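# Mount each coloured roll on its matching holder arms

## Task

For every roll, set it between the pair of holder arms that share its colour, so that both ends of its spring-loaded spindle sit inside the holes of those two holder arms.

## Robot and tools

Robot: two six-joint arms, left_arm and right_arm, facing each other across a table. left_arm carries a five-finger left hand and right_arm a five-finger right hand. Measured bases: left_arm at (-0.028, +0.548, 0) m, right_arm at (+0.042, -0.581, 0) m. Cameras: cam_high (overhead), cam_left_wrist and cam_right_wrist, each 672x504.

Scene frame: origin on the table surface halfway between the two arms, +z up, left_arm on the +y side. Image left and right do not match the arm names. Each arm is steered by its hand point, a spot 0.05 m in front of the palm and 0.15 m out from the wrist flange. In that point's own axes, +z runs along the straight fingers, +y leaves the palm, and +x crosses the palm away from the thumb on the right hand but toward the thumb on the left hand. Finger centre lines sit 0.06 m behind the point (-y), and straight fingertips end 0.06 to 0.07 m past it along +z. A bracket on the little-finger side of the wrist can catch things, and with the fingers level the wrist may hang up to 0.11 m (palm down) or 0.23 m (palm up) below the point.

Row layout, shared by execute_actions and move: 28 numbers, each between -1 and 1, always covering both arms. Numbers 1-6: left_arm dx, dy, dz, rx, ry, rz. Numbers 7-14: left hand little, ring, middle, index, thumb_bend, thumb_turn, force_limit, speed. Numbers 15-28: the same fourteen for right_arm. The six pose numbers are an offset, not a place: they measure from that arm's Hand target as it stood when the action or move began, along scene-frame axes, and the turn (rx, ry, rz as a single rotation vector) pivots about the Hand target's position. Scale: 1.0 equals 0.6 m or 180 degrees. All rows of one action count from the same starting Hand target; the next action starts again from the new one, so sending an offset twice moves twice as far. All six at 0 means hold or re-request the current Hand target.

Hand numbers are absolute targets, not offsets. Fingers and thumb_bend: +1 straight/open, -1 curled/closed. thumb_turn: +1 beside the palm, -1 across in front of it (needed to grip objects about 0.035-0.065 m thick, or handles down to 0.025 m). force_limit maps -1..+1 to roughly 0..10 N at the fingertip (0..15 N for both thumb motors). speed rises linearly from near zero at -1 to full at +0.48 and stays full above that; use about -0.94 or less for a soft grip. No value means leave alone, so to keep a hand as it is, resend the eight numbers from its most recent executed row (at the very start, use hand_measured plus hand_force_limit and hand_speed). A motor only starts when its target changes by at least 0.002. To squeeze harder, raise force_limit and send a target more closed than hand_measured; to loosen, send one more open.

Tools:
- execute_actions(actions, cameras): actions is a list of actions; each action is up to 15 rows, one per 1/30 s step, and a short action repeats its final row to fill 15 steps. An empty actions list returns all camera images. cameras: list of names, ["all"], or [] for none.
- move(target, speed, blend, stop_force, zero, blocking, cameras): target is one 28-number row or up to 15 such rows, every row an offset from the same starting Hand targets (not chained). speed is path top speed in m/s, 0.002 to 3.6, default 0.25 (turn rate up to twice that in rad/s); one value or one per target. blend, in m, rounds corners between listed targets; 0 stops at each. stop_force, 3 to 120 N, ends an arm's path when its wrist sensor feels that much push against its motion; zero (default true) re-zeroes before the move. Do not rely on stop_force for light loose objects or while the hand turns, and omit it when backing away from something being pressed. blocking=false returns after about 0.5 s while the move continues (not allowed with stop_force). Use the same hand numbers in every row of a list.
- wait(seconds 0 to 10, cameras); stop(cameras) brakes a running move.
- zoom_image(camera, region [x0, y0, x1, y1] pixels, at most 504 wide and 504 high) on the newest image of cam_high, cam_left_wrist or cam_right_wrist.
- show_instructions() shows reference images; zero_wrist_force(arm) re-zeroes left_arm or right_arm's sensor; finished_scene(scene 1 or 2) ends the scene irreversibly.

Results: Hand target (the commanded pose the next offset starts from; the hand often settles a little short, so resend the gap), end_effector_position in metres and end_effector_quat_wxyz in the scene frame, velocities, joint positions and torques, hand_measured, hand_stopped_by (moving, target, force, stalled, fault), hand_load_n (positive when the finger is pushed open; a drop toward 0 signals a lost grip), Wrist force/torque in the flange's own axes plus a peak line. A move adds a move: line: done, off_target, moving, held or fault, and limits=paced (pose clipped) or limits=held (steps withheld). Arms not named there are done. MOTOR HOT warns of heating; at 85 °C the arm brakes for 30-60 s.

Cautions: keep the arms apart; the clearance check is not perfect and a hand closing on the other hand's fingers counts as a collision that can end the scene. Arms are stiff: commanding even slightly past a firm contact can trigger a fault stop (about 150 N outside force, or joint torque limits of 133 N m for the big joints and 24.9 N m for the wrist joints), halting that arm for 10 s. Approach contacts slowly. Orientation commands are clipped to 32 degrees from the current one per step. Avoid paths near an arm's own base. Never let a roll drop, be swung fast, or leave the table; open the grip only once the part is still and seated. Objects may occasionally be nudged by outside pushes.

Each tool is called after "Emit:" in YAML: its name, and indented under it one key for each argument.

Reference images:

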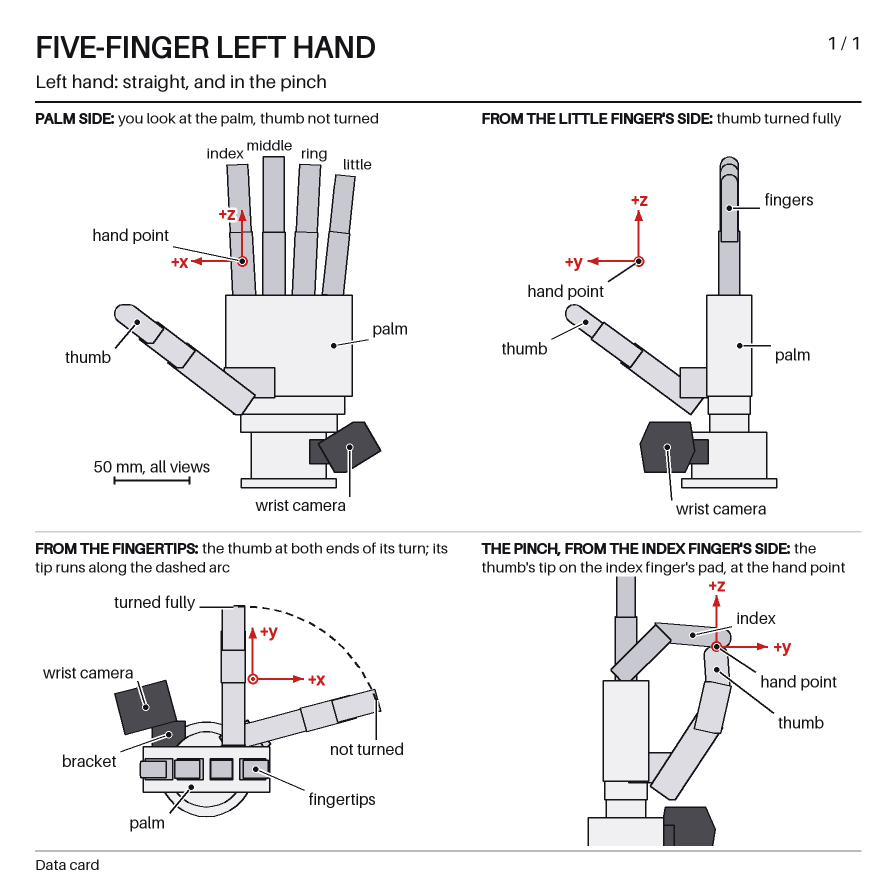

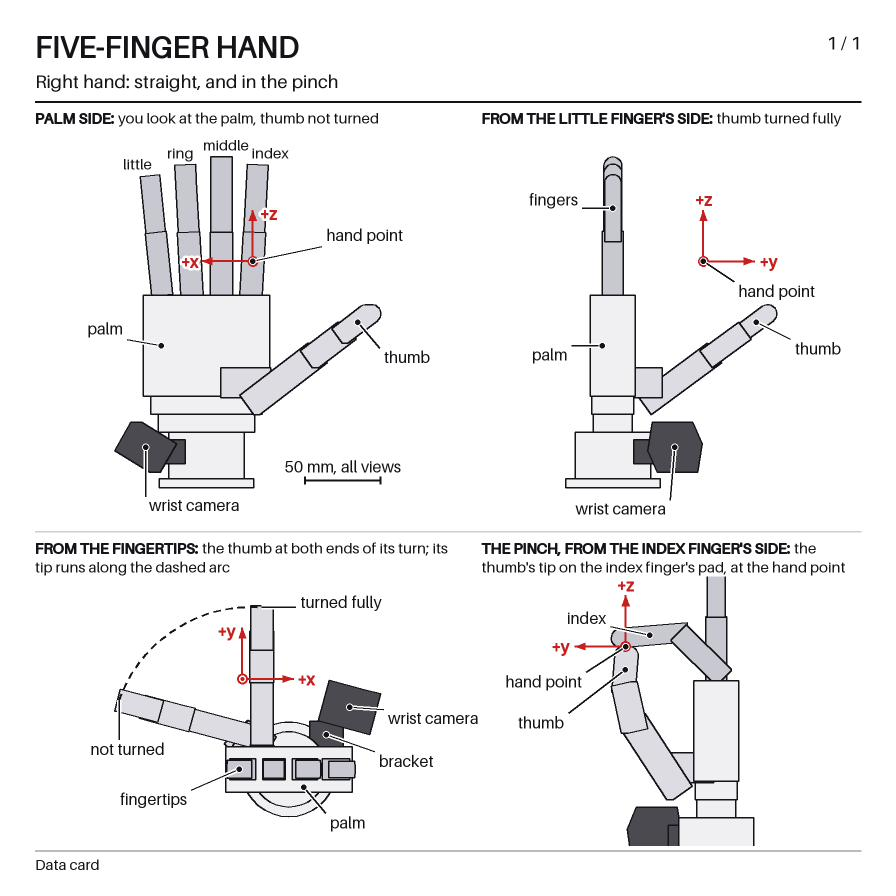

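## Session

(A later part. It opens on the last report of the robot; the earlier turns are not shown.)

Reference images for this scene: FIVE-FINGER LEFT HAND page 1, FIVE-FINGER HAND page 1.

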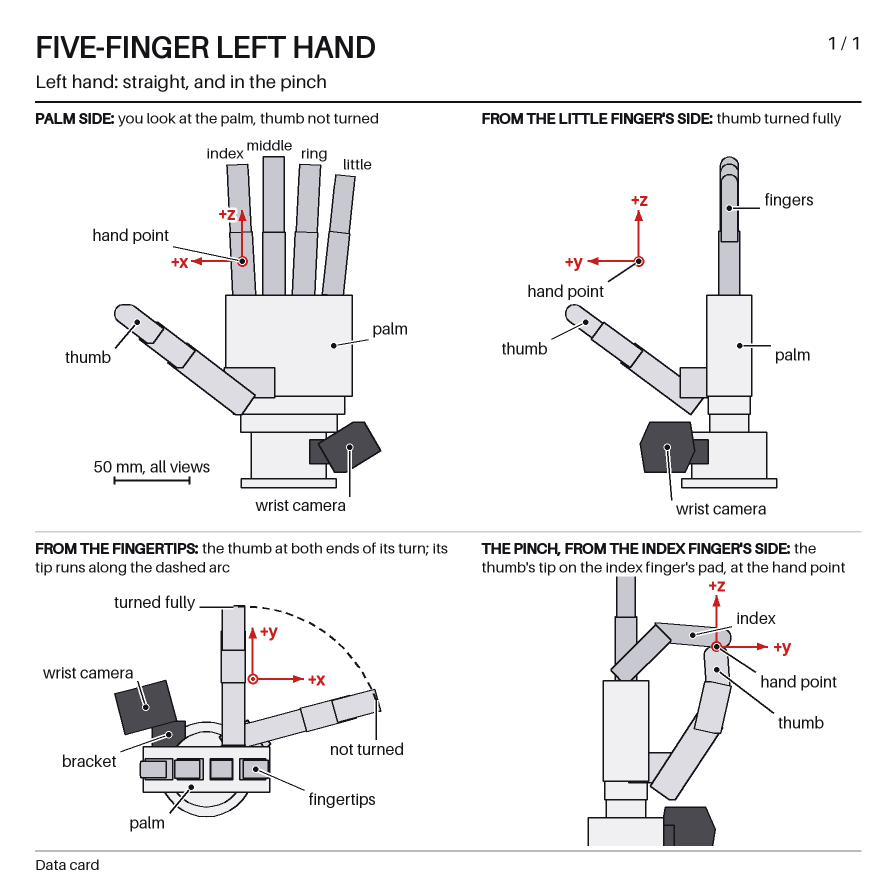

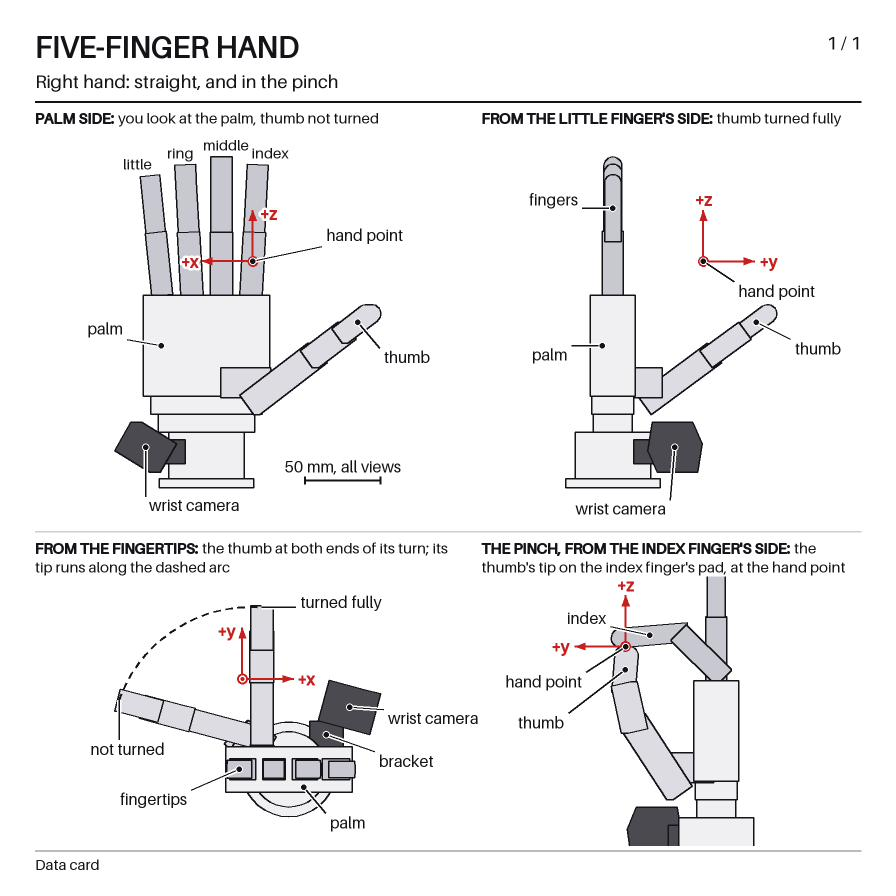

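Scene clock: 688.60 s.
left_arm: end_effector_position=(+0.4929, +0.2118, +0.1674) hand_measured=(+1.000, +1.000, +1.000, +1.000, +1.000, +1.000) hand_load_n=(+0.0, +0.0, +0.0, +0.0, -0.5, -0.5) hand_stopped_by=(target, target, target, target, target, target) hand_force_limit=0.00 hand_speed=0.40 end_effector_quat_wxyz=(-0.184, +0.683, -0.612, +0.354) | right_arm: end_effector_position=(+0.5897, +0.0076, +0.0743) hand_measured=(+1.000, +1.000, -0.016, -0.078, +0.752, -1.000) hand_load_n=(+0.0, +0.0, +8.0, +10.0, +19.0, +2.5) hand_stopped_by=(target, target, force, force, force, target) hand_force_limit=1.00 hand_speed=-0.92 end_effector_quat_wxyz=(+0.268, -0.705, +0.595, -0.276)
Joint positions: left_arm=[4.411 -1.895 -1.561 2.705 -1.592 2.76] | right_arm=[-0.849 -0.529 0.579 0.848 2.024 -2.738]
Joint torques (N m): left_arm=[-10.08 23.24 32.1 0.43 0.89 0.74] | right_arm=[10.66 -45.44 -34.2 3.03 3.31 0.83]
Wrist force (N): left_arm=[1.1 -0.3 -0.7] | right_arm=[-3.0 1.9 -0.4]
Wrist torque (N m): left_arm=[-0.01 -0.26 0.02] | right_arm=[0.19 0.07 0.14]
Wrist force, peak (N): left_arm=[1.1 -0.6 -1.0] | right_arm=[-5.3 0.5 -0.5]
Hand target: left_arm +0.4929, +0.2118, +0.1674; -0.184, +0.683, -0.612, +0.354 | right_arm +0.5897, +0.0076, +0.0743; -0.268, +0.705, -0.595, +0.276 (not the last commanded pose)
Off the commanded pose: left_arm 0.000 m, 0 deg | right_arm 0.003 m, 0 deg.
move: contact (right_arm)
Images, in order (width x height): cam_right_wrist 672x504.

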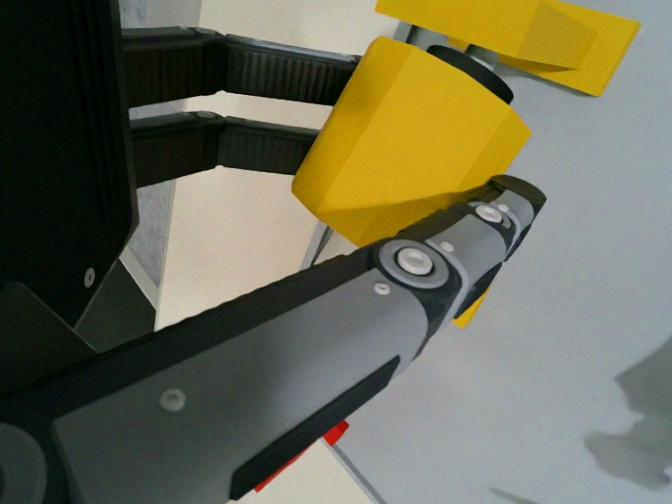

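Emit:
move:
  target: [0,0,0,0,0,0,1,1,1,1,1,1,0,0.4,0.0012,0,-0.0020,0,0,0,1,1,-0.65,-0.65,-0.3,-1,1.0,-0.92]
  speed: 0.01
  cameras: ["cam_right_wrist"]

Emit:
zoom_image:
  camera: "cam_right_wrist"
  region: [425, 5, 545, 95]

Scene clock: 689.57 s.
left_arm: end_effector_position=(+0.4929, +0.2118, +0.1674) hand_measured=(+1.000, +1.000, +1.000, +1.000, +1.000, +1.000) hand_load_n=(-0.5, +0.0, +0.0, +0.0, -0.5, +0.0) hand_stopped_by=(target, target, target, target, target, target) hand_force_limit=0.00 hand_speed=0.40 end_effector_quat_wxyz=(-0.184, +0.683, -0.612, +0.354) | right_arm: end_effector_position=(+0.5904, +0.0076, +0.0731) hand_measured=(+1.000, +1.000, -0.016, -0.078, +0.752, -1.000) hand_load_n=(+0.0, +0.0, +8.0, +10.0, +18.5, +3.0) hand_stopped_by=(target, target, force, force, force, target) hand_force_limit=1.00 hand_speed=-0.92 end_effector_quat_wxyz=(+0.268, -0.705, +0.595, -0.276)
Joint positions: left_arm=[4.411 -1.895 -1.561 2.705 -1.592 2.76] | right_arm=[-0.849 -0.527 0.578 0.847 2.023 -2.739]
Joint torques (N m): left_arm=[-10.91 23.34 32.36 0.55 0.9 0.71] | right_arm=[-12.37 -44.1 -33.25 -0.15 -0.95 -1.86]
Wrist force (N): left_arm=[0.9 -0.3 -0.8] | right_arm=[-4.0 1.2 -1.1]
Wrist torque (N m): left_arm=[-0.02 -0.22 0.00] | right_arm=[0.15 0.12 0.12]
Wrist force, peak (N): left_arm=[1.2 -0.4 -1.1] | right_arm=[-4.0 1.2 -1.1]
Hand target: left_arm +0.4929, +0.2118, +0.1674; -0.184, +0.683, -0.612, +0.354 | right_arm +0.5905, +0.0076, +0.0731; -0.268, +0.705, -0.595, +0.276
Off the commanded pose: left_arm 0.000 m, 0 deg | right_arm 0.000 m, 0 deg.
move: done
Images, in order (width x height): cam_right_wrist 672x504.

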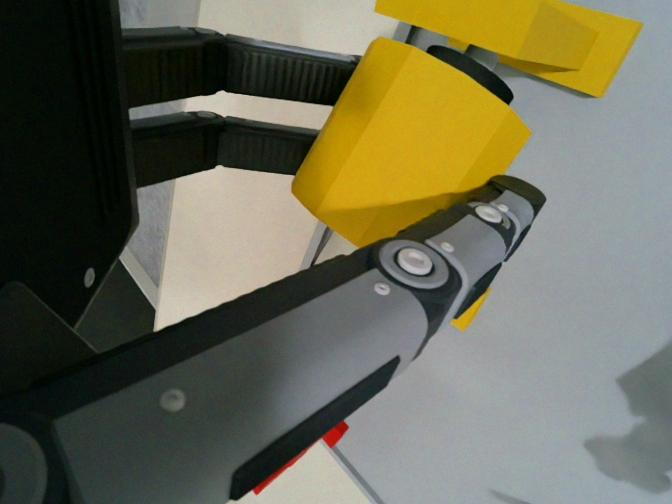

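Scaled by 4.200 from the camera's 672x504 image, which has a finer 960x720 frame.

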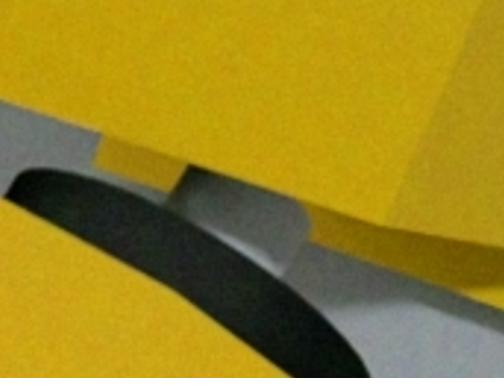

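Emit:
move:
  target: [0,0,0,0,0,0,1,1,1,1,1,1,0,0.4,0.0014,0.0007,-0.0022,0,0,0,1,1,-0.65,-0.65,-0.3,-1,1.0,-0.92]
  speed: 0.01
  cameras: ["cam_right_wrist"]

Emit:
zoom_image:
  camera: "cam_right_wrist"
  region: [425, 5, 545, 95]

Scene clock: 690.53 s.
left_arm: end_effector_position=(+0.4929, +0.2118, +0.1674) hand_measured=(+1.000, +1.000, +1.000, +1.000, +1.000, +1.000) hand_load_n=(+0.0, +0.0, +0.0, -0.5, +0.0, -0.5) hand_stopped_by=(target, target, target, target, target, target) hand_force_limit=0.00 hand_speed=0.40 end_effector_quat_wxyz=(-0.184, +0.683, -0.612, +0.354) | right_arm: end_effector_position=(+0.5913, +0.0080, +0.0718) hand_measured=(+1.000, +1.000, -0.016, -0.078, +0.752, -1.000) hand_load_n=(+0.0, +0.0, +9.0, +9.5, +18.5, +1.0) hand_stopped_by=(target, target, force, force, force, target) hand_force_limit=1.00 hand_speed=-0.92 end_effector_quat_wxyz=(+0.268, -0.705, +0.595, -0.276)
Joint positions: left_arm=[4.411 -1.895 -1.561 2.705 -1.592 2.76] | right_arm=[-0.85 -0.523 0.574 0.847 2.023 -2.739]
Joint torques (N m): left_arm=[-11.23 23.35 32.21 0.46 0.83 0.88] | right_arm=[-9.39 -46.48 -32.61 2.54 -1.68 -1.53]
Wrist force (N): left_arm=[1.2 -0.3 -1.0] | right_arm=[-0.7 1.6 0.3]
Wrist torque (N m): left_arm=[0.00 -0.27 0.02] | right_arm=[0.19 0.10 0.04]
Wrist force, peak (N): left_arm=[1.2 -0.6 -0.9] | right_arm=[-4.4 1.4 -1.1]
Hand target: left_arm +0.4929, +0.2118, +0.1674; -0.184, +0.683, -0.612, +0.354 | right_arm +0.5913, +0.0080, +0.0718; -0.268, +0.705, -0.595, +0.276
Off the commanded pose: left_arm 0.000 m, 0 deg | right_arm 0.000 m, 0 deg.
move: done
Images, in order (width x height): cam_right_wrist 672x504.

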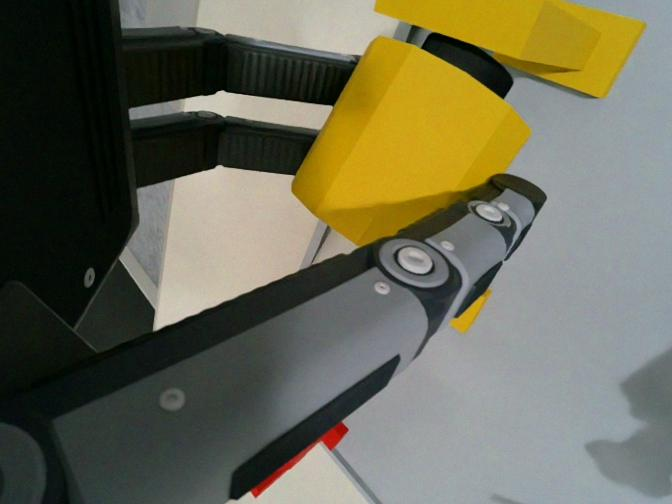

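Scaled by 4.200 from the camera's 672x504 image, which has a finer 960x720 frame.

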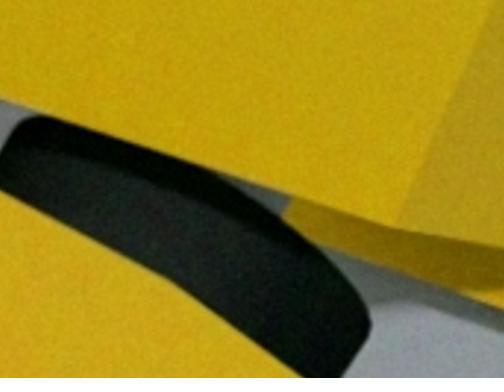

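Emit:
move:
  target: [0,0,0,0,0,0,1,1,1,1,1,1,0,0.4,0.0012,-0.0076,-0.0032,0,0,0,1,1,-0.65,-0.65,-0.3,-1,1.0,-0.92]
  speed: 0.006
  stop_force: 3
  cameras: ["cam_right_wrist"]

Emit:
zoom_image:
  camera: "cam_right_wrist"
  region: [425, 5, 545, 95]

Scene clock: 692.53 s.
left_arm: end_effector_position=(+0.4929, +0.2118, +0.1674) hand_measured=(+1.000, +1.000, +1.000, +1.000, +1.000, +1.000) hand_load_n=(+0.0, +0.0, +0.0, +0.0, +0.0, -0.5) hand_stopped_by=(target, target, target, target, target, target) hand_force_limit=0.00 hand_speed=0.40 end_effector_quat_wxyz=(-0.184, +0.683, -0.612, +0.354) | right_arm: end_effector_position=(+0.5917, +0.0054, +0.0707) hand_measured=(+1.000, +1.000, -0.016, -0.078, +0.752, -1.000) hand_load_n=(+0.0, +0.0, +8.5, +10.0, +18.5, +2.5) hand_stopped_by=(target, target, force, force, force, target) hand_force_limit=1.00 hand_speed=-0.92 end_effector_quat_wxyz=(+0.268, -0.705, +0.595, -0.276)
Joint positions: left_arm=[4.411 -1.895 -1.561 2.705 -1.592 2.76] | right_arm=[-0.853 -0.531 0.592 0.836 2.021 -2.742]
Joint torques (N m): left_arm=[-10.22 23.86 32.39 0.46 0.8 0.85] | right_arm=[11.7 -45.51 -34.6 2.99 3.16 0.84]
Wrist force (N): left_arm=[1.0 -0.5 -1.0] | right_arm=[-2.7 1.5 -0.2]
Wrist torque (N m): left_arm=[-0.03 -0.24 0.01] | right_arm=[0.21 0.07 0.10]
Wrist force, peak (N): left_arm=[1.3 -0.7 -0.7] | right_arm=[-5.2 0.2 -0.1]
Hand target: left_arm +0.4929, +0.2118, +0.1674; -0.184, +0.683, -0.612, +0.354 | right_arm +0.5917, +0.0054, +0.0707; -0.268, +0.705, -0.595, +0.276 (not the last commanded pose)
Off the commanded pose: left_arm 0.000 m, 0 deg | right_arm 0.002 m, 0 deg.
move: contact (right_arm)
Images, in order (width x height): cam_right_wrist 672x504.

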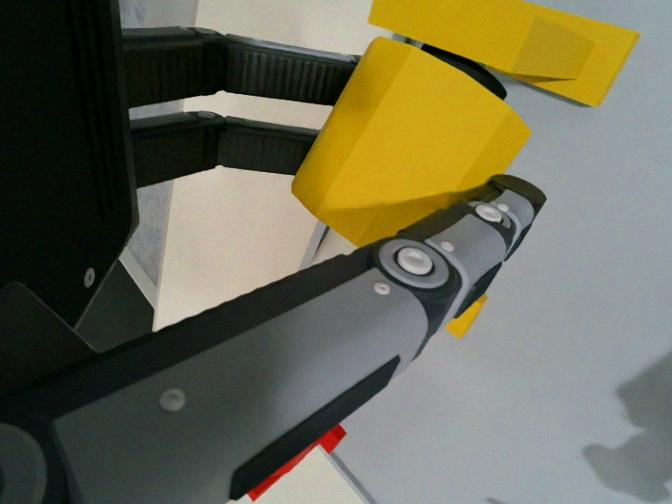

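Scaled by 4.200 from the camera's 672x504 image, which has a finer 960x720 frame.

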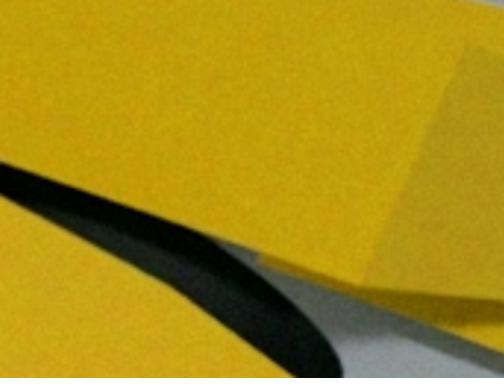

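Emit:
move:
  target: [0,0,0,0,0,0,1,1,1,1,1,1,0,0.4,0.0042,0.0008,0,0,0,0,1,1,-0.65,-0.65,-0.3,-1,1.0,-0.92]
  speed: 0.01
  stop_force: 5
  cameras: []

Emit:
move:
  target: [0,0,0,0,0,0,1,1,1,1,1,1,0,0.4,-0.0075,-0.0016,0,0,0,0,1,1,-0.65,-0.65,-0.3,-1,1.0,-0.92]
  speed: 0.01
  stop_force: 5
  cameras: []

Scene clock: 694.13 s.
left_arm: end_effector_position=(+0.4929, +0.2118, +0.1674) hand_measured=(+1.000, +1.000, +1.000, +1.000, +1.000, +1.000) hand_load_n=(+0.0, +0.0, +0.0, +0.0, +0.0, +0.0) hand_stopped_by=(target, target, target, target, target, target) hand_force_limit=0.00 hand_speed=0.40 end_effector_quat_wxyz=(-0.184, +0.683, -0.612, +0.354) | right_arm: end_effector_position=(+0.5942, +0.0059, +0.0707) hand_measured=(+1.000, +1.000, -0.016, -0.078, +0.752, -1.000) hand_load_n=(+0.0, +0.0, +9.0, +10.0, +18.5, +2.0) hand_stopped_by=(target, target, force, force, force, target) hand_force_limit=1.00 hand_speed=-0.92 end_effector_quat_wxyz=(+0.268, -0.705, +0.595, -0.276)
Joint positions: left_arm=[4.411 -1.895 -1.561 2.705 -1.592 2.76] | right_arm=[-0.855 -0.523 0.576 0.843 2.02 -2.744]
Joint torques (N m): left_arm=[-11 22.61 32.49 0.3 1 1.08] | right_arm=[-11.49 -46.54 -34.29 2.97 -1.33 -1.98]
Wrist force (N): left_arm=[1.2 -0.3 -0.9] | right_arm=[-1.5 2.1 0.0]
Wrist torque (N m): left_arm=[-0.01 -0.26 0.02] | right_arm=[0.24 0.07 0.09]
Wrist force, peak (N): left_arm=[1.2 -0.4 -1.0] | right_arm=[-3.0 1.2 -0.5]
Hand target: left_arm +0.4929, +0.2118, +0.1674; -0.184, +0.683, -0.612, +0.354 | right_arm +0.5942, +0.0059, +0.0707; -0.268, +0.705, -0.595, +0.276
Off the commanded pose: left_arm 0.000 m, 0 deg | right_arm 0.000 m, 0 deg.
move: done
No camera images: "cameras" was empty.

Scene clock: 695.67 s.
left_arm: end_effector_position=(+0.4929, +0.2118, +0.1674) hand_measured=(+1.000, +1.000, +1.000, +1.000, +1.000, +1.000) hand_load_n=(+0.0, +0.0, +0.0, +0.0, +0.0, -0.5) hand_stopped_by=(target, target, target, target, target, target) hand_force_limit=0.00 hand_speed=0.40 end_effector_quat_wxyz=(-0.184, +0.683, -0.612, +0.354) | right_arm: end_effector_position=(+0.5909, +0.0052, +0.0707) hand_measured=(+1.000, +1.000, -0.016, -0.078, +0.752, -1.000) hand_load_n=(+0.0, +0.0, +9.0, +10.5, +18.5, +3.0) hand_stopped_by=(target, target, force, force, force, target) hand_force_limit=1.00 hand_speed=-0.92 end_effector_quat_wxyz=(+0.268, -0.705, +0.595, -0.276)
Joint positions: left_arm=[4.411 -1.895 -1.561 2.705 -1.592 2.76] | right_arm=[-0.853 -0.533 0.597 0.834 2.021 -2.741]
Joint torques (N m): left_arm=[-11.31 23.29 32.04 0.4 0.87 1.04] | right_arm=[-12.27 -46.02 -32.87 3.52 -0.48 -1.28]
Wrist force (N): left_arm=[1.1 -0.5 -0.7] | right_arm=[-6.2 1.9 1.1]
Wrist torque (N m): left_arm=[-0.05 -0.24 0.02] | right_arm=[0.27 0.08 -0.01]
Wrist force, peak (N): left_arm=[1.3 -0.4 -0.9] | right_arm=[-8.1 -1.7 2.9]
Hand target: left_arm +0.4929, +0.2118, +0.1674; -0.184, +0.683, -0.612, +0.354 | right_arm +0.5909, +0.0052, +0.0707; -0.268, +0.705, -0.595, +0.276 (not the last commanded pose)
Off the commanded pose: left_arm 0.000 m, 0 deg | right_arm 0.001 m, 0 deg.
move: contact (right_arm)
No camera images: "cameras" was empty.

Emit:
move:
  target: [0,0,0,0,0,0,1,1,1,1,1,1,0,0.4,0.0005,0.0028,0.0003,0,0,0,1,1,-0.65,-0.65,-0.3,-1,1.0,-0.92]
  speed: 0.01
  cameras: ["cam_right_wrist"]

Emit:
zoom_image:
  camera: "cam_right_wrist"
  region: [425, 5, 545, 95]

Scene clock: 696.70 s.
left_arm: end_effector_position=(+0.4929, +0.2118, +0.1674) hand_measured=(+1.000, +1.000, +1.000, +1.000, +1.000, +1.000) hand_load_n=(+0.0, -0.5, +0.0, +0.0, +0.0, +0.0) hand_stopped_by=(target, target, target, target, target, target) hand_force_limit=0.00 hand_speed=0.40 end_effector_quat_wxyz=(-0.184, +0.683, -0.612, +0.354) | right_arm: end_effector_position=(+0.5912, +0.0069, +0.0708) hand_measured=(+1.000, +1.000, -0.016, -0.078, +0.752, -1.000) hand_load_n=(+0.0, +0.0, +9.0, +10.0, +18.5, +1.0) hand_stopped_by=(target, target, force, force, force, target) hand_force_limit=1.00 hand_speed=-0.92 end_effector_quat_wxyz=(+0.268, -0.705, +0.595, -0.276)
Joint positions: left_arm=[4.411 -1.895 -1.561 2.705 -1.592 2.76] | right_arm=[-0.851 -0.527 0.584 0.841 2.022 -2.74]
Joint torques (N m): left_arm=[-9.93 23.65 32.53 0.49 0.97 0.98] | right_arm=[11.98 -45.06 -33.47 2.25 2.77 1.37]
Wrist force (N): left_arm=[1.2 -0.2 -0.8] | right_arm=[-0.4 1.8 0.2]
Wrist torque (N m): left_arm=[0.01 -0.27 0.01] | right_arm=[0.22 0.07 -0.09]
Wrist force, peak (N): left_arm=[1.2 -0.3 -1.0] | right_arm=[-6.2 1.8 1.0]
Hand target: left_arm +0.4929, +0.2118, +0.1674; -0.184, +0.683, -0.612, +0.354 | right_arm +0.5912, +0.0069, +0.0708; -0.268, +0.705, -0.595, +0.276
Off the commanded pose: left_arm 0.000 m, 0 deg | right_arm 0.000 m, 0 deg.
move: done
Images, in order (width x height): cam_right_wrist 672x504.

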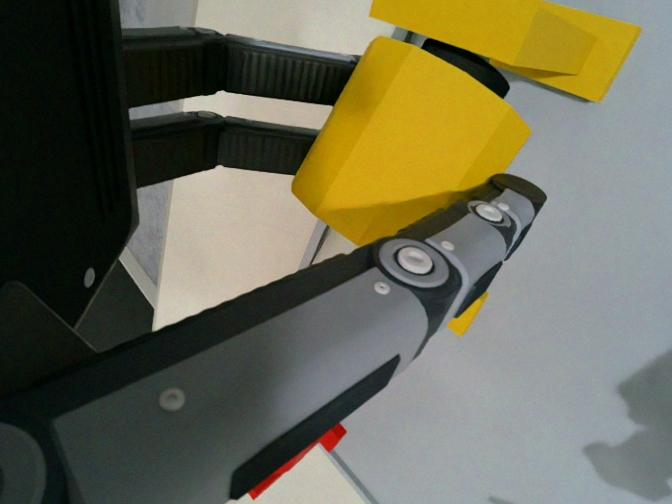

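Scaled by 4.200 from the camera's 672x504 image, which has a finer 960x720 frame.

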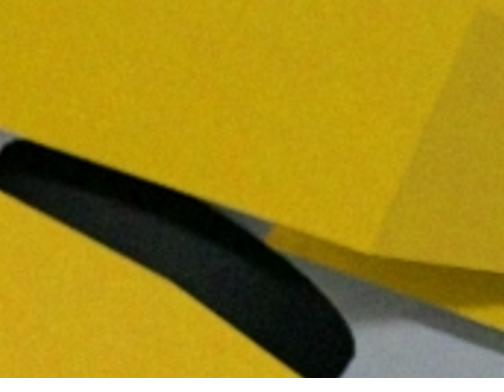

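Emit:
move:
  target: [0,0,0,0,0,0,1,1,1,1,1,1,0,0.4,0.0067,0.0010,0,0,0,0,1,1,-0.65,-0.65,-0.3,-1,1.0,-0.92]
  speed: 0.01
  stop_force: 3
  cameras: ["cam_right_wrist"]

Emit:
zoom_image:
  camera: "cam_right_wrist"
  region: [425, 5, 545, 95]

Emit:
move:
  target: [0,0,0,0,0,0,1,1,1,1,1,1,0,0.4,-0.0130,-0.0018,0,0,0,0,1,1,-0.65,-0.65,-0.3,-1,1.0,-0.92]
  speed: 0.01
  stop_force: 3
  cameras: ["cam_right_wrist"]

Emit:
zoom_image:
  camera: "cam_right_wrist"
  region: [425, 5, 545, 95]

Scene clock: 698.30 s.
left_arm: end_effector_position=(+0.4929, +0.2118, +0.1674) hand_measured=(+1.000, +1.000, +1.000, +1.000, +1.000, +1.000) hand_load_n=(+0.0, +0.0, +0.0, +0.0, +0.0, +0.0) hand_stopped_by=(target, target, target, target, target, target) hand_force_limit=0.00 hand_speed=0.40 end_effector_quat_wxyz=(-0.184, +0.683, -0.612, +0.354) | right_arm: end_effector_position=(+0.5952, +0.0075, +0.0708) hand_measured=(+1.000, +1.000, -0.016, -0.078, +0.752, -1.000) hand_load_n=(+0.0, -0.5, +9.0, +10.0, +18.5, +1.0) hand_stopped_by=(target, target, force, force, force, target) hand_force_limit=1.00 hand_speed=-0.92 end_effector_quat_wxyz=(+0.268, -0.705, +0.595, -0.276)
Joint positions: left_arm=[4.411 -1.895 -1.561 2.705 -1.592 2.76] | right_arm=[-0.854 -0.514 0.559 0.852 2.02 -2.743]
Joint torques (N m): left_arm=[-9.95 22.6 32.17 0.57 0.84 1.16] | right_arm=[-10.22 -44.89 -34.7 2.46 -1.64 -1.64]
Wrist force (N): left_arm=[1.1 -0.3 -1.0] | right_arm=[-0.5 1.6 0.3]
Wrist torque (N m): left_arm=[0.00 -0.25 0.01] | right_arm=[0.17 0.05 0.04]
Wrist force, peak (N): left_arm=[1.1 -0.5 -1.0] | right_arm=[-0.4 2.2 0.0]
Hand target: left_arm +0.4929, +0.2118, +0.1674; -0.184, +0.683, -0.612, +0.354 | right_arm +0.5952, +0.0075, +0.0708; -0.268, +0.705, -0.595, +0.276
Off the commanded pose: left_arm 0.000 m, 0 deg | right_arm 0.000 m, 0 deg.
move: done
Images, in order (width x height): cam_right_wrist 672x504.

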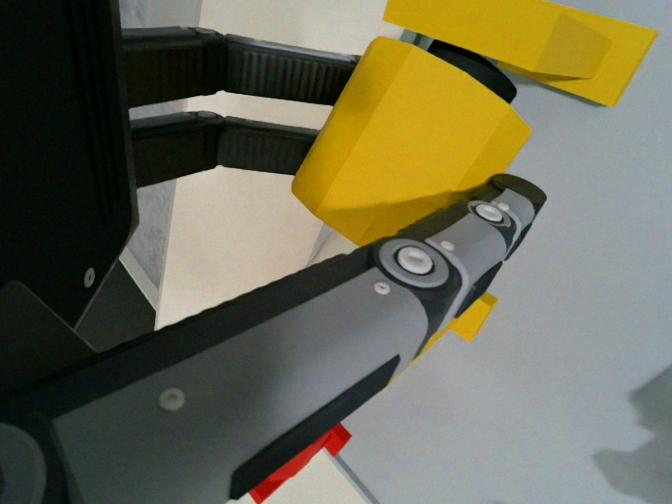

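Scaled by 4.200 from the camera's 672x504 image, which has a finer 960x720 frame.

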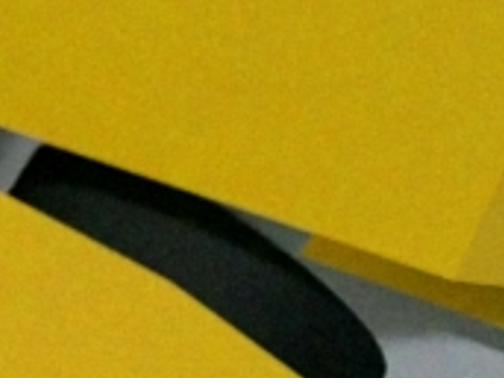

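Scene clock: 700.30 s.
left_arm: end_effector_position=(+0.4929, +0.2118, +0.1674) hand_measured=(+1.000, +1.000, +1.000, +1.000, +1.000, +1.000) hand_load_n=(-0.5, +0.0, +0.0, +0.0, +0.0, -0.5) hand_stopped_by=(target, target, target, target, target, target) hand_force_limit=0.00 hand_speed=0.40 end_effector_quat_wxyz=(-0.184, +0.683, -0.612, +0.354) | right_arm: end_effector_position=(+0.5880, +0.0065, +0.0709) hand_measured=(+1.000, +1.000, -0.016, -0.078, +0.752, -1.000) hand_load_n=(+0.0, +0.0, +10.5, +10.5, +18.0, +0.0) hand_stopped_by=(target, target, force, force, force, target) hand_force_limit=1.00 hand_speed=-0.92 end_effector_quat_wxyz=(+0.268, -0.705, +0.595, -0.276)
Joint positions: left_arm=[4.411 -1.895 -1.561 2.705 -1.592 2.76] | right_arm=[-0.848 -0.536 0.602 0.834 2.024 -2.738]
Joint torques (N m): left_arm=[-10.68 23.53 32.36 0.34 0.7 1.26] | right_arm=[-6.9 -46.22 -34.15 3.07 -1.38 -1.17]
Wrist force (N): left_arm=[1.1 -0.3 -0.7] | right_arm=[-1.1 0.6 2.3]
Wrist torque (N m): left_arm=[-0.03 -0.24 0.02] | right_arm=[0.28 -0.01 -0.12]
Wrist force, peak (N): left_arm=[1.2 -0.5 -0.9] | right_arm=[-2.5 -1.2 3.3]
Hand target: left_arm +0.4929, +0.2118, +0.1674; -0.184, +0.683, -0.612, +0.354 | right_arm +0.5880, +0.0065, +0.0709; -0.268, +0.705, -0.595, +0.276 (not the last commanded pose)
Off the commanded pose: left_arm 0.000 m, 0 deg | right_arm 0.001 m, 0 deg.
move: contact (right_arm)
Images, in order (width x height): cam_right_wrist 672x504.

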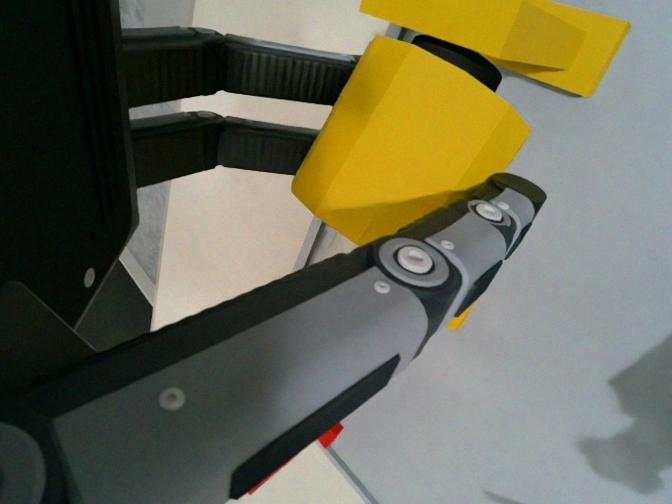

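Scaled by 4.200 from the camera's 672x504 image, which has a finer 960x720 frame.

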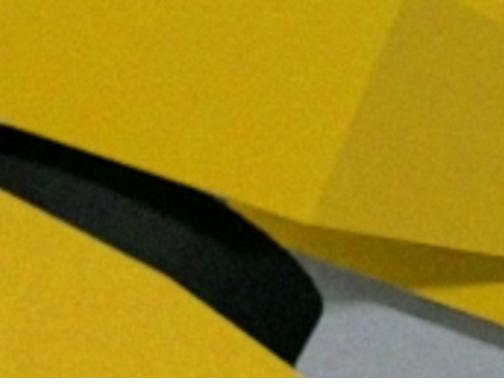

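Emit:
move:
  target: [0,0,0,0,0,0,1,1,1,1,1,1,0,0.4,0.0062,0.0013,0,0,0,0,1,1,-0.65,-0.65,-0.3,-1,1.0,-0.92]
  speed: 0.015
  cameras: []

Emit:
move:
  target: [0,0,0,0,0,0,1,1,1,1,1,1,0,0.4,0,0,-0.0067,0,0,0,1,1,-0.65,-0.65,-0.3,-1,1.0,-0.92]
  speed: 0.01
  stop_force: 3
  cameras: []

Emit:
move:
  target: [0,0,0,0,0,0,1,1,1,1,1,1,0,0.4,0,0,0.0133,0,0,0,1,1,-0.65,-0.65,-0.3,-1,1.0,-0.92]
  speed: 0.01
  stop_force: 3
  cameras: ["cam_right_wrist"]

Emit:
zoom_image:
  camera: "cam_right_wrist"
  region: [425, 5, 545, 95]

Scene clock: 701.67 s.
left_arm: end_effector_position=(+0.4929, +0.2118, +0.1674) hand_measured=(+1.000, +1.000, +1.000, +1.000, +1.000, +1.000) hand_load_n=(+0.0, +0.0, +0.0, +0.0, +0.0, +0.0) hand_stopped_by=(target, target, target, target, target, target) hand_force_limit=0.00 hand_speed=0.40 end_effector_quat_wxyz=(-0.184, +0.683, -0.612, +0.354) | right_arm: end_effector_position=(+0.5917, +0.0073, +0.0709) hand_measured=(+1.000, +1.000, -0.016, -0.078, +0.752, -1.000) hand_load_n=(+0.0, +0.0, +9.0, +10.0, +18.5, +1.0) hand_stopped_by=(target, target, force, force, force, target) hand_force_limit=1.00 hand_speed=-0.92 end_effector_quat_wxyz=(+0.268, -0.705, +0.595, -0.276)
Joint positions: left_arm=[4.411 -1.895 -1.561 2.705 -1.592 2.76] | right_arm=[-0.851 -0.524 0.578 0.844 2.022 -2.74]
Joint torques (N m): left_arm=[-10.47 23.31 33.02 0.5 0.74 1.4] | right_arm=[-10.29 -45.2 -32.57 2.6 -1.61 -1.57]
Wrist force (N): left_arm=[1.1 -0.3 -1.0] | right_arm=[-0.3 1.7 0.5]
Wrist torque (N m): left_arm=[-0.01 -0.25 0.01] | right_arm=[0.18 0.05 0.05]
Wrist force, peak (N): left_arm=[1.1 -0.3 -1.1] | right_arm=[-1.0 0.4 2.6]
Hand target: left_arm +0.4929, +0.2118, +0.1674; -0.184, +0.683, -0.612, +0.354 | right_arm +0.5918, +0.0073, +0.0709; -0.268, +0.705, -0.595, +0.276
Off the commanded pose: left_arm 0.000 m, 0 deg | right_arm 0.000 m, 0 deg.
move: done
No camera images: "cameras" was empty.

Scene clock: 703.00 s.
left_arm: end_effector_position=(+0.4929, +0.2118, +0.1674) hand_measured=(+1.000, +1.000, +1.000, +1.000, +1.000, +1.000) hand_load_n=(+0.0, +0.0, +0.0, +0.0, +0.0, +0.0) hand_stopped_by=(target, target, target, target, target, target) hand_force_limit=0.00 hand_speed=0.40 end_effector_quat_wxyz=(-0.184, +0.683, -0.612, +0.354) | right_arm: end_effector_position=(+0.5918, +0.0073, +0.0668) hand_measured=(+1.000, +1.000, -0.016, -0.078, +0.752, -1.000) hand_load_n=(+0.0, +0.0, +9.0, +10.0, +18.5, +1.0) hand_stopped_by=(target, target, force, force, force, target) hand_force_limit=1.00 hand_speed=-0.92 end_effector_quat_wxyz=(+0.268, -0.705, +0.595, -0.276)
Joint positions: left_arm=[4.411 -1.895 -1.561 2.705 -1.592 2.76] | right_arm=[-0.851 -0.523 0.586 0.835 2.022 -2.74]
Joint torques (N m): left_arm=[-11 23.07 31.79 0.45 0.91 1.38] | right_arm=[-9.47 -46.75 -6.21 -0.58 -1.15 -1.18]
Wrist force (N): left_arm=[1.2 -0.3 -1.1] | right_arm=[-0.4 1.6 -0.1]
Wrist torque (N m): left_arm=[0.00 -0.27 0.02] | right_arm=[0.21 0.06 0.06]
Wrist force, peak (N): left_arm=[1.2 -0.3 -1.1] | right_arm=[-0.4 2.0 0.2]
Hand target: left_arm +0.4929, +0.2118, +0.1674; -0.184, +0.683, -0.612, +0.354 | right_arm +0.5918, +0.0073, +0.0668; -0.268, +0.705, -0.595, +0.276
Off the commanded pose: left_arm 0.000 m, 0 deg | right_arm 0.000 m, 0 deg.
move: done
No camera images: "cameras" was empty.

Scene clock: 704.60 s.
left_arm: end_effector_position=(+0.4929, +0.2118, +0.1674) hand_measured=(+1.000, +1.000, +1.000, +1.000, +1.000, +1.000) hand_load_n=(+0.0, +0.0, +0.0, +0.0, -0.5, -0.5) hand_stopped_by=(target, target, target, target, target, target) hand_force_limit=0.00 hand_speed=0.40 end_effector_quat_wxyz=(-0.184, +0.683, -0.612, +0.354) | right_arm: end_effector_position=(+0.5918, +0.0073, +0.0747) hand_measured=(+1.000, +1.000, -0.016, -0.078, +0.752, -1.000) hand_load_n=(+0.0, +0.0, +9.5, +10.0, +18.5, +1.5) hand_stopped_by=(target, target, force, force, force, target) hand_force_limit=1.00 hand_speed=-0.92 end_effector_quat_wxyz=(+0.268, -0.705, +0.595, -0.276)
Joint positions: left_arm=[4.411 -1.895 -1.561 2.705 -1.592 2.76] | right_arm=[-0.851 -0.525 0.57 0.853 2.022 -2.74]
Joint torques (N m): left_arm=[-10.75 22.71 32.26 0.48 0.79 1.36] | right_arm=[-8.44 -61.92 -26.08 0.82 -0.21 -1.47]
Wrist force (N): left_arm=[1.1 -0.4 -0.8] | right_arm=[-3.1 3.8 2.2]
Wrist torque (N m): left_arm=[-0.03 -0.26 0.02] | right_arm=[0.33 -0.04 0.19]
Wrist force, peak (N): left_arm=[1.1 -0.6 -1.0] | right_arm=[-3.3 3.9 2.2]
Hand target: left_arm +0.4929, +0.2118, +0.1674; -0.184, +0.683, -0.612, +0.354 | right_arm +0.5918, +0.0073, +0.0747; -0.268, +0.705, -0.595, +0.276
Off the commanded pose: left_arm 0.000 m, 0 deg | right_arm 0.000 m, 0 deg.
move: contact (right_arm)
Images, in order (width x height): cam_right_wrist 672x504.

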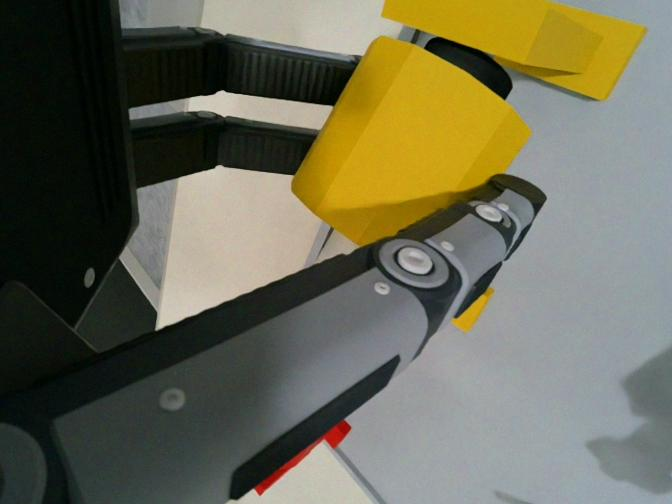

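Scaled by 4.200 from the camera's 672x504 image, which has a finer 960x720 frame.

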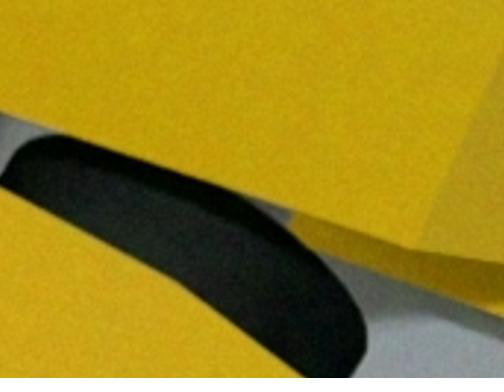

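Emit:
move:
  target: [0,0,0,0,0,0,1,1,1,1,1,1,0,0.4,0,0.0,-0.0070,0,0,0,1,1,-0.65,-0.65,-0.3,-1,1.0,-0.92]
  speed: 0.015
  cameras: []

Emit:
move:
  target: [0,0,0,0,0,0,1,1,1,1,1,1,0,0.4,-0.0002,0.0016,-0.0055,-0.022,-0.003,0,1,1,-0.65,-0.65,-0.3,-1,1.0,-0.92]
  speed: 0.015
  cameras: ["cam_right_wrist"]

Emit:
zoom_image:
  camera: "cam_right_wrist"
  region: [425, 5, 545, 95]

Scene clock: 706.33 s.
left_arm: end_effector_position=(+0.4929, +0.2118, +0.1674) hand_measured=(+1.000, +1.000, +1.000, +1.000, +1.000, +1.000) hand_load_n=(+0.0, +0.0, +0.0, +0.0, +0.0, +0.0) hand_stopped_by=(target, target, target, target, target, target) hand_force_limit=0.00 hand_speed=0.40 end_effector_quat_wxyz=(-0.184, +0.683, -0.612, +0.354) | right_arm: end_effector_position=(+0.5918, +0.0073, +0.0706) hand_measured=(+1.000, +1.000, -0.016, -0.078, +0.752, -1.000) hand_load_n=(+0.0, +0.0, +9.0, +9.5, +18.5, +1.0) hand_stopped_by=(target, target, force, force, force, target) hand_force_limit=1.00 hand_speed=-0.92 end_effector_quat_wxyz=(+0.268, -0.705, +0.595, -0.276)
Joint positions: left_arm=[4.411 -1.895 -1.561 2.705 -1.592 2.76] | right_arm=[-0.851 -0.524 0.579 0.843 2.022 -2.74]
Joint torques (N m): left_arm=[-10.82 23.31 31.67 0.44 0.89 1.47] | right_arm=[-8.67 -46.18 -5.08 -0.69 -0.04 -0.62]
Wrist force (N): left_arm=[1.0 -0.4 -0.9] | right_arm=[-0.4 2.0 0.2]
Wrist torque (N m): left_arm=[-0.02 -0.24 0.01] | right_arm=[0.25 0.04 0.06]
Wrist force, peak (N): left_arm=[1.2 -0.5 -0.9] | right_arm=[-3.4 3.7 2.4]
Hand target: left_arm +0.4929, +0.2118, +0.1674; -0.184, +0.683, -0.612, +0.354 | right_arm +0.5918, +0.0073, +0.0705; -0.268, +0.705, -0.595, +0.276
Off the commanded pose: left_arm 0.000 m, 0 deg | right_arm 0.000 m, 0 deg.
move: done
No camera images: "cameras" was empty.

Scene clock: 709.07 s.
left_arm: end_effector_position=(+0.4929, +0.2118, +0.1674) hand_measured=(+1.000, +1.000, +1.000, +1.000, +1.000, +1.000) hand_load_n=(+0.0, +0.0, +0.0, +0.0, +0.0, +0.0) hand_stopped_by=(target, target, target, target, target, target) hand_force_limit=0.00 hand_speed=0.40 end_effector_quat_wxyz=(-0.184, +0.683, -0.612, +0.354) | right_arm: end_effector_position=(+0.5916, +0.0083, +0.0672) hand_measured=(+1.000, +1.000, -0.016, -0.078, +0.752, -1.000) hand_load_n=(+0.0, +0.0, +9.0, +10.0, +18.5, +1.0) hand_stopped_by=(target, target, force, force, force, target) hand_force_limit=1.00 hand_speed=-0.92 end_effector_quat_wxyz=(+0.246, -0.713, +0.584, -0.300)
Joint positions: left_arm=[4.411 -1.895 -1.561 2.705 -1.592 2.76] | right_arm=[-0.832 -0.458 0.464 0.922 2.079 -2.762]
Joint torques (N m): left_arm=[-10.74 23.45 32.44 0.47 0.79 1.48] | right_arm=[12.7 -47.06 -34.24 2.77 2.97 -1.67]
Wrist force (N): left_arm=[1.1 -0.3 -0.8] | right_arm=[-0.3 1.8 0.3]
Wrist torque (N m): left_arm=[-0.02 -0.25 0.01] | right_arm=[0.25 0.05 0.10]
Wrist force, peak (N): left_arm=[1.3 -0.4 -1.0] | right_arm=[-0.4 2.2 0.2]
Hand target: left_arm +0.4929, +0.2118, +0.1674; -0.184, +0.683, -0.612, +0.354 | right_arm +0.5916, +0.0083, +0.0672; -0.246, +0.713, -0.584, +0.300
Off the commanded pose: left_arm 0.000 m, 0 deg | right_arm 0.000 m, 0 deg.
move: done
Images, in order (width x height): cam_right_wrist 672x504.

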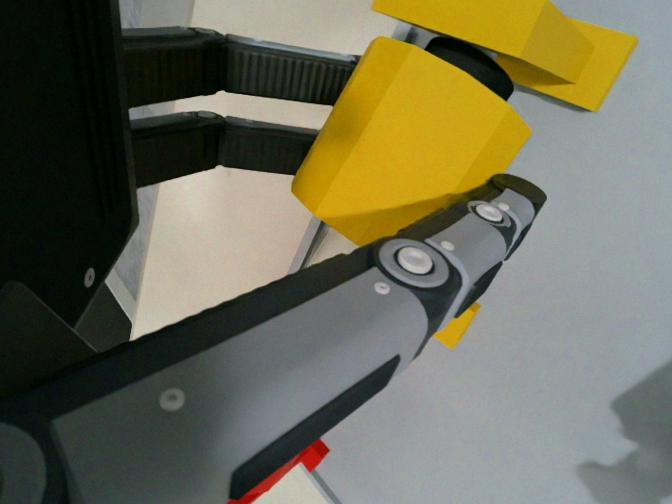

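Scaled by 4.200 from the camera's 672x504 image, which has a finer 960x720 frame.

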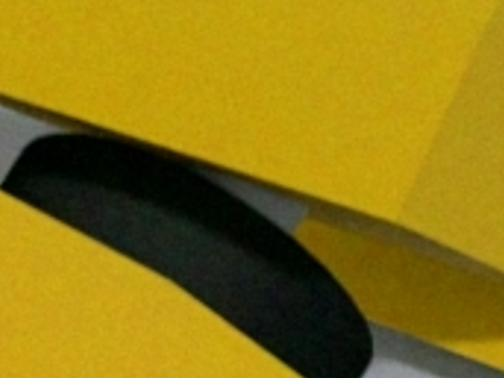

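Emit:
move:
  target: [0,0,0,0,0,0,1,1,1,1,1,1,0,0.4,0.0012,-0.0078,-0.0028,0,0,0,1,1,-0.65,-0.65,-0.3,-1,1.0,-0.92]
  speed: 0.006
  stop_force: 3
  cameras: ["cam_right_wrist", "cam_left_wrist"]

Emit:
zoom_image:
  camera: "cam_left_wrist"
  region: [220, 200, 420, 350]

Scene clock: 710.70 s.
left_arm: end_effector_position=(+0.4929, +0.2118, +0.1674) hand_measured=(+1.000, +1.000, +1.000, +1.000, +1.000, +1.000) hand_load_n=(+0.0, +0.0, +0.0, +0.0, +0.0, -0.5) hand_stopped_by=(target, target, target, target, target, target) hand_force_limit=0.00 hand_speed=0.40 end_effector_quat_wxyz=(-0.184, +0.683, -0.612, +0.354) | right_arm: end_effector_position=(+0.5918, +0.0071, +0.0668) hand_measured=(+1.000, +1.000, -0.016, -0.078, +0.752, -1.000) hand_load_n=(+0.0, +0.0, +9.0, +9.5, +18.5, +1.5) hand_stopped_by=(target, target, force, force, force, target) hand_force_limit=1.00 hand_speed=-0.92 end_effector_quat_wxyz=(+0.246, -0.713, +0.584, -0.300)
Joint positions: left_arm=[4.411 -1.895 -1.561 2.705 -1.592 2.76] | right_arm=[-0.833 -0.463 0.474 0.916 2.079 -2.764]
Joint torques (N m): left_arm=[-10.86 24.1 32.4 0.39 0.83 1.54] | right_arm=[10.15 -46.12 -33.67 3.17 3.43 0.9]
Wrist force (N): left_arm=[1.0 -0.2 -0.9] | right_arm=[-2.5 0.8 -0.6]
Wrist torque (N m): left_arm=[0.00 -0.24 0.01] | right_arm=[0.20 -0.01 0.15]
Wrist force, peak (N): left_arm=[1.1 -0.7 -1.0] | right_arm=[-4.2 -0.9 -2.3]
Hand target: left_arm +0.4929, +0.2118, +0.1674; -0.184, +0.683, -0.612, +0.354 | right_arm +0.5918, +0.0071, +0.0668; -0.246, +0.713, -0.584, +0.300 (not the last commanded pose)
Off the commanded pose: left_arm 0.000 m, 0 deg | right_arm 0.004 m, 0 deg.
move: contact (right_arm)
Images, in order (width x height): cam_left_wrist 672x504, cam_right_wrist 672x504.

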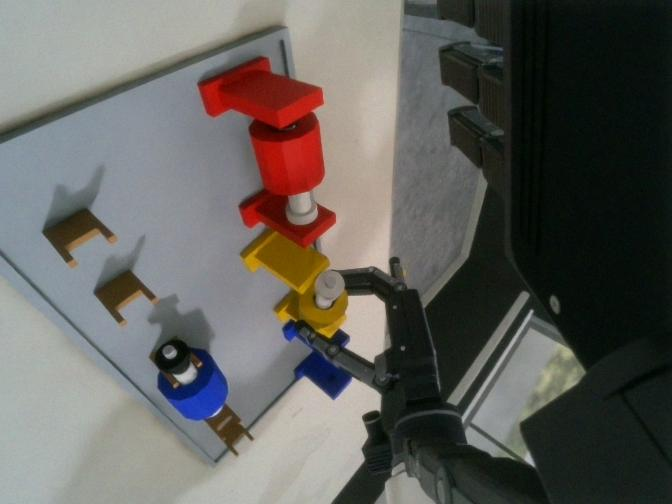

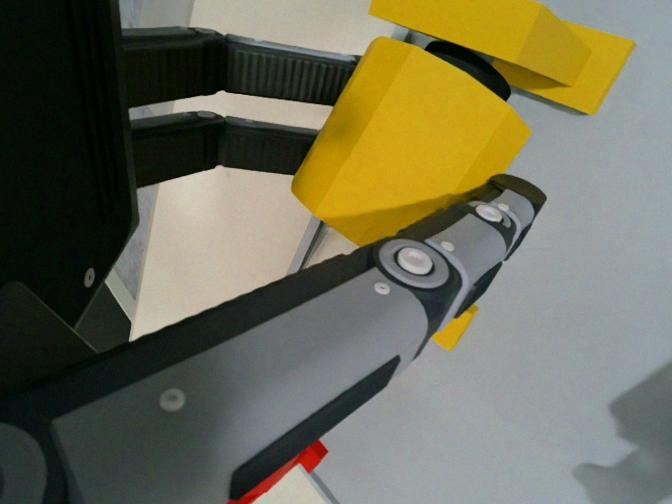

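Scaled by 2.520 from the camera's 672x504 image, which has a finer 960x720 frame.

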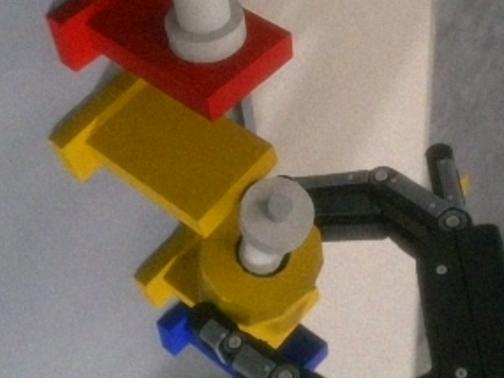

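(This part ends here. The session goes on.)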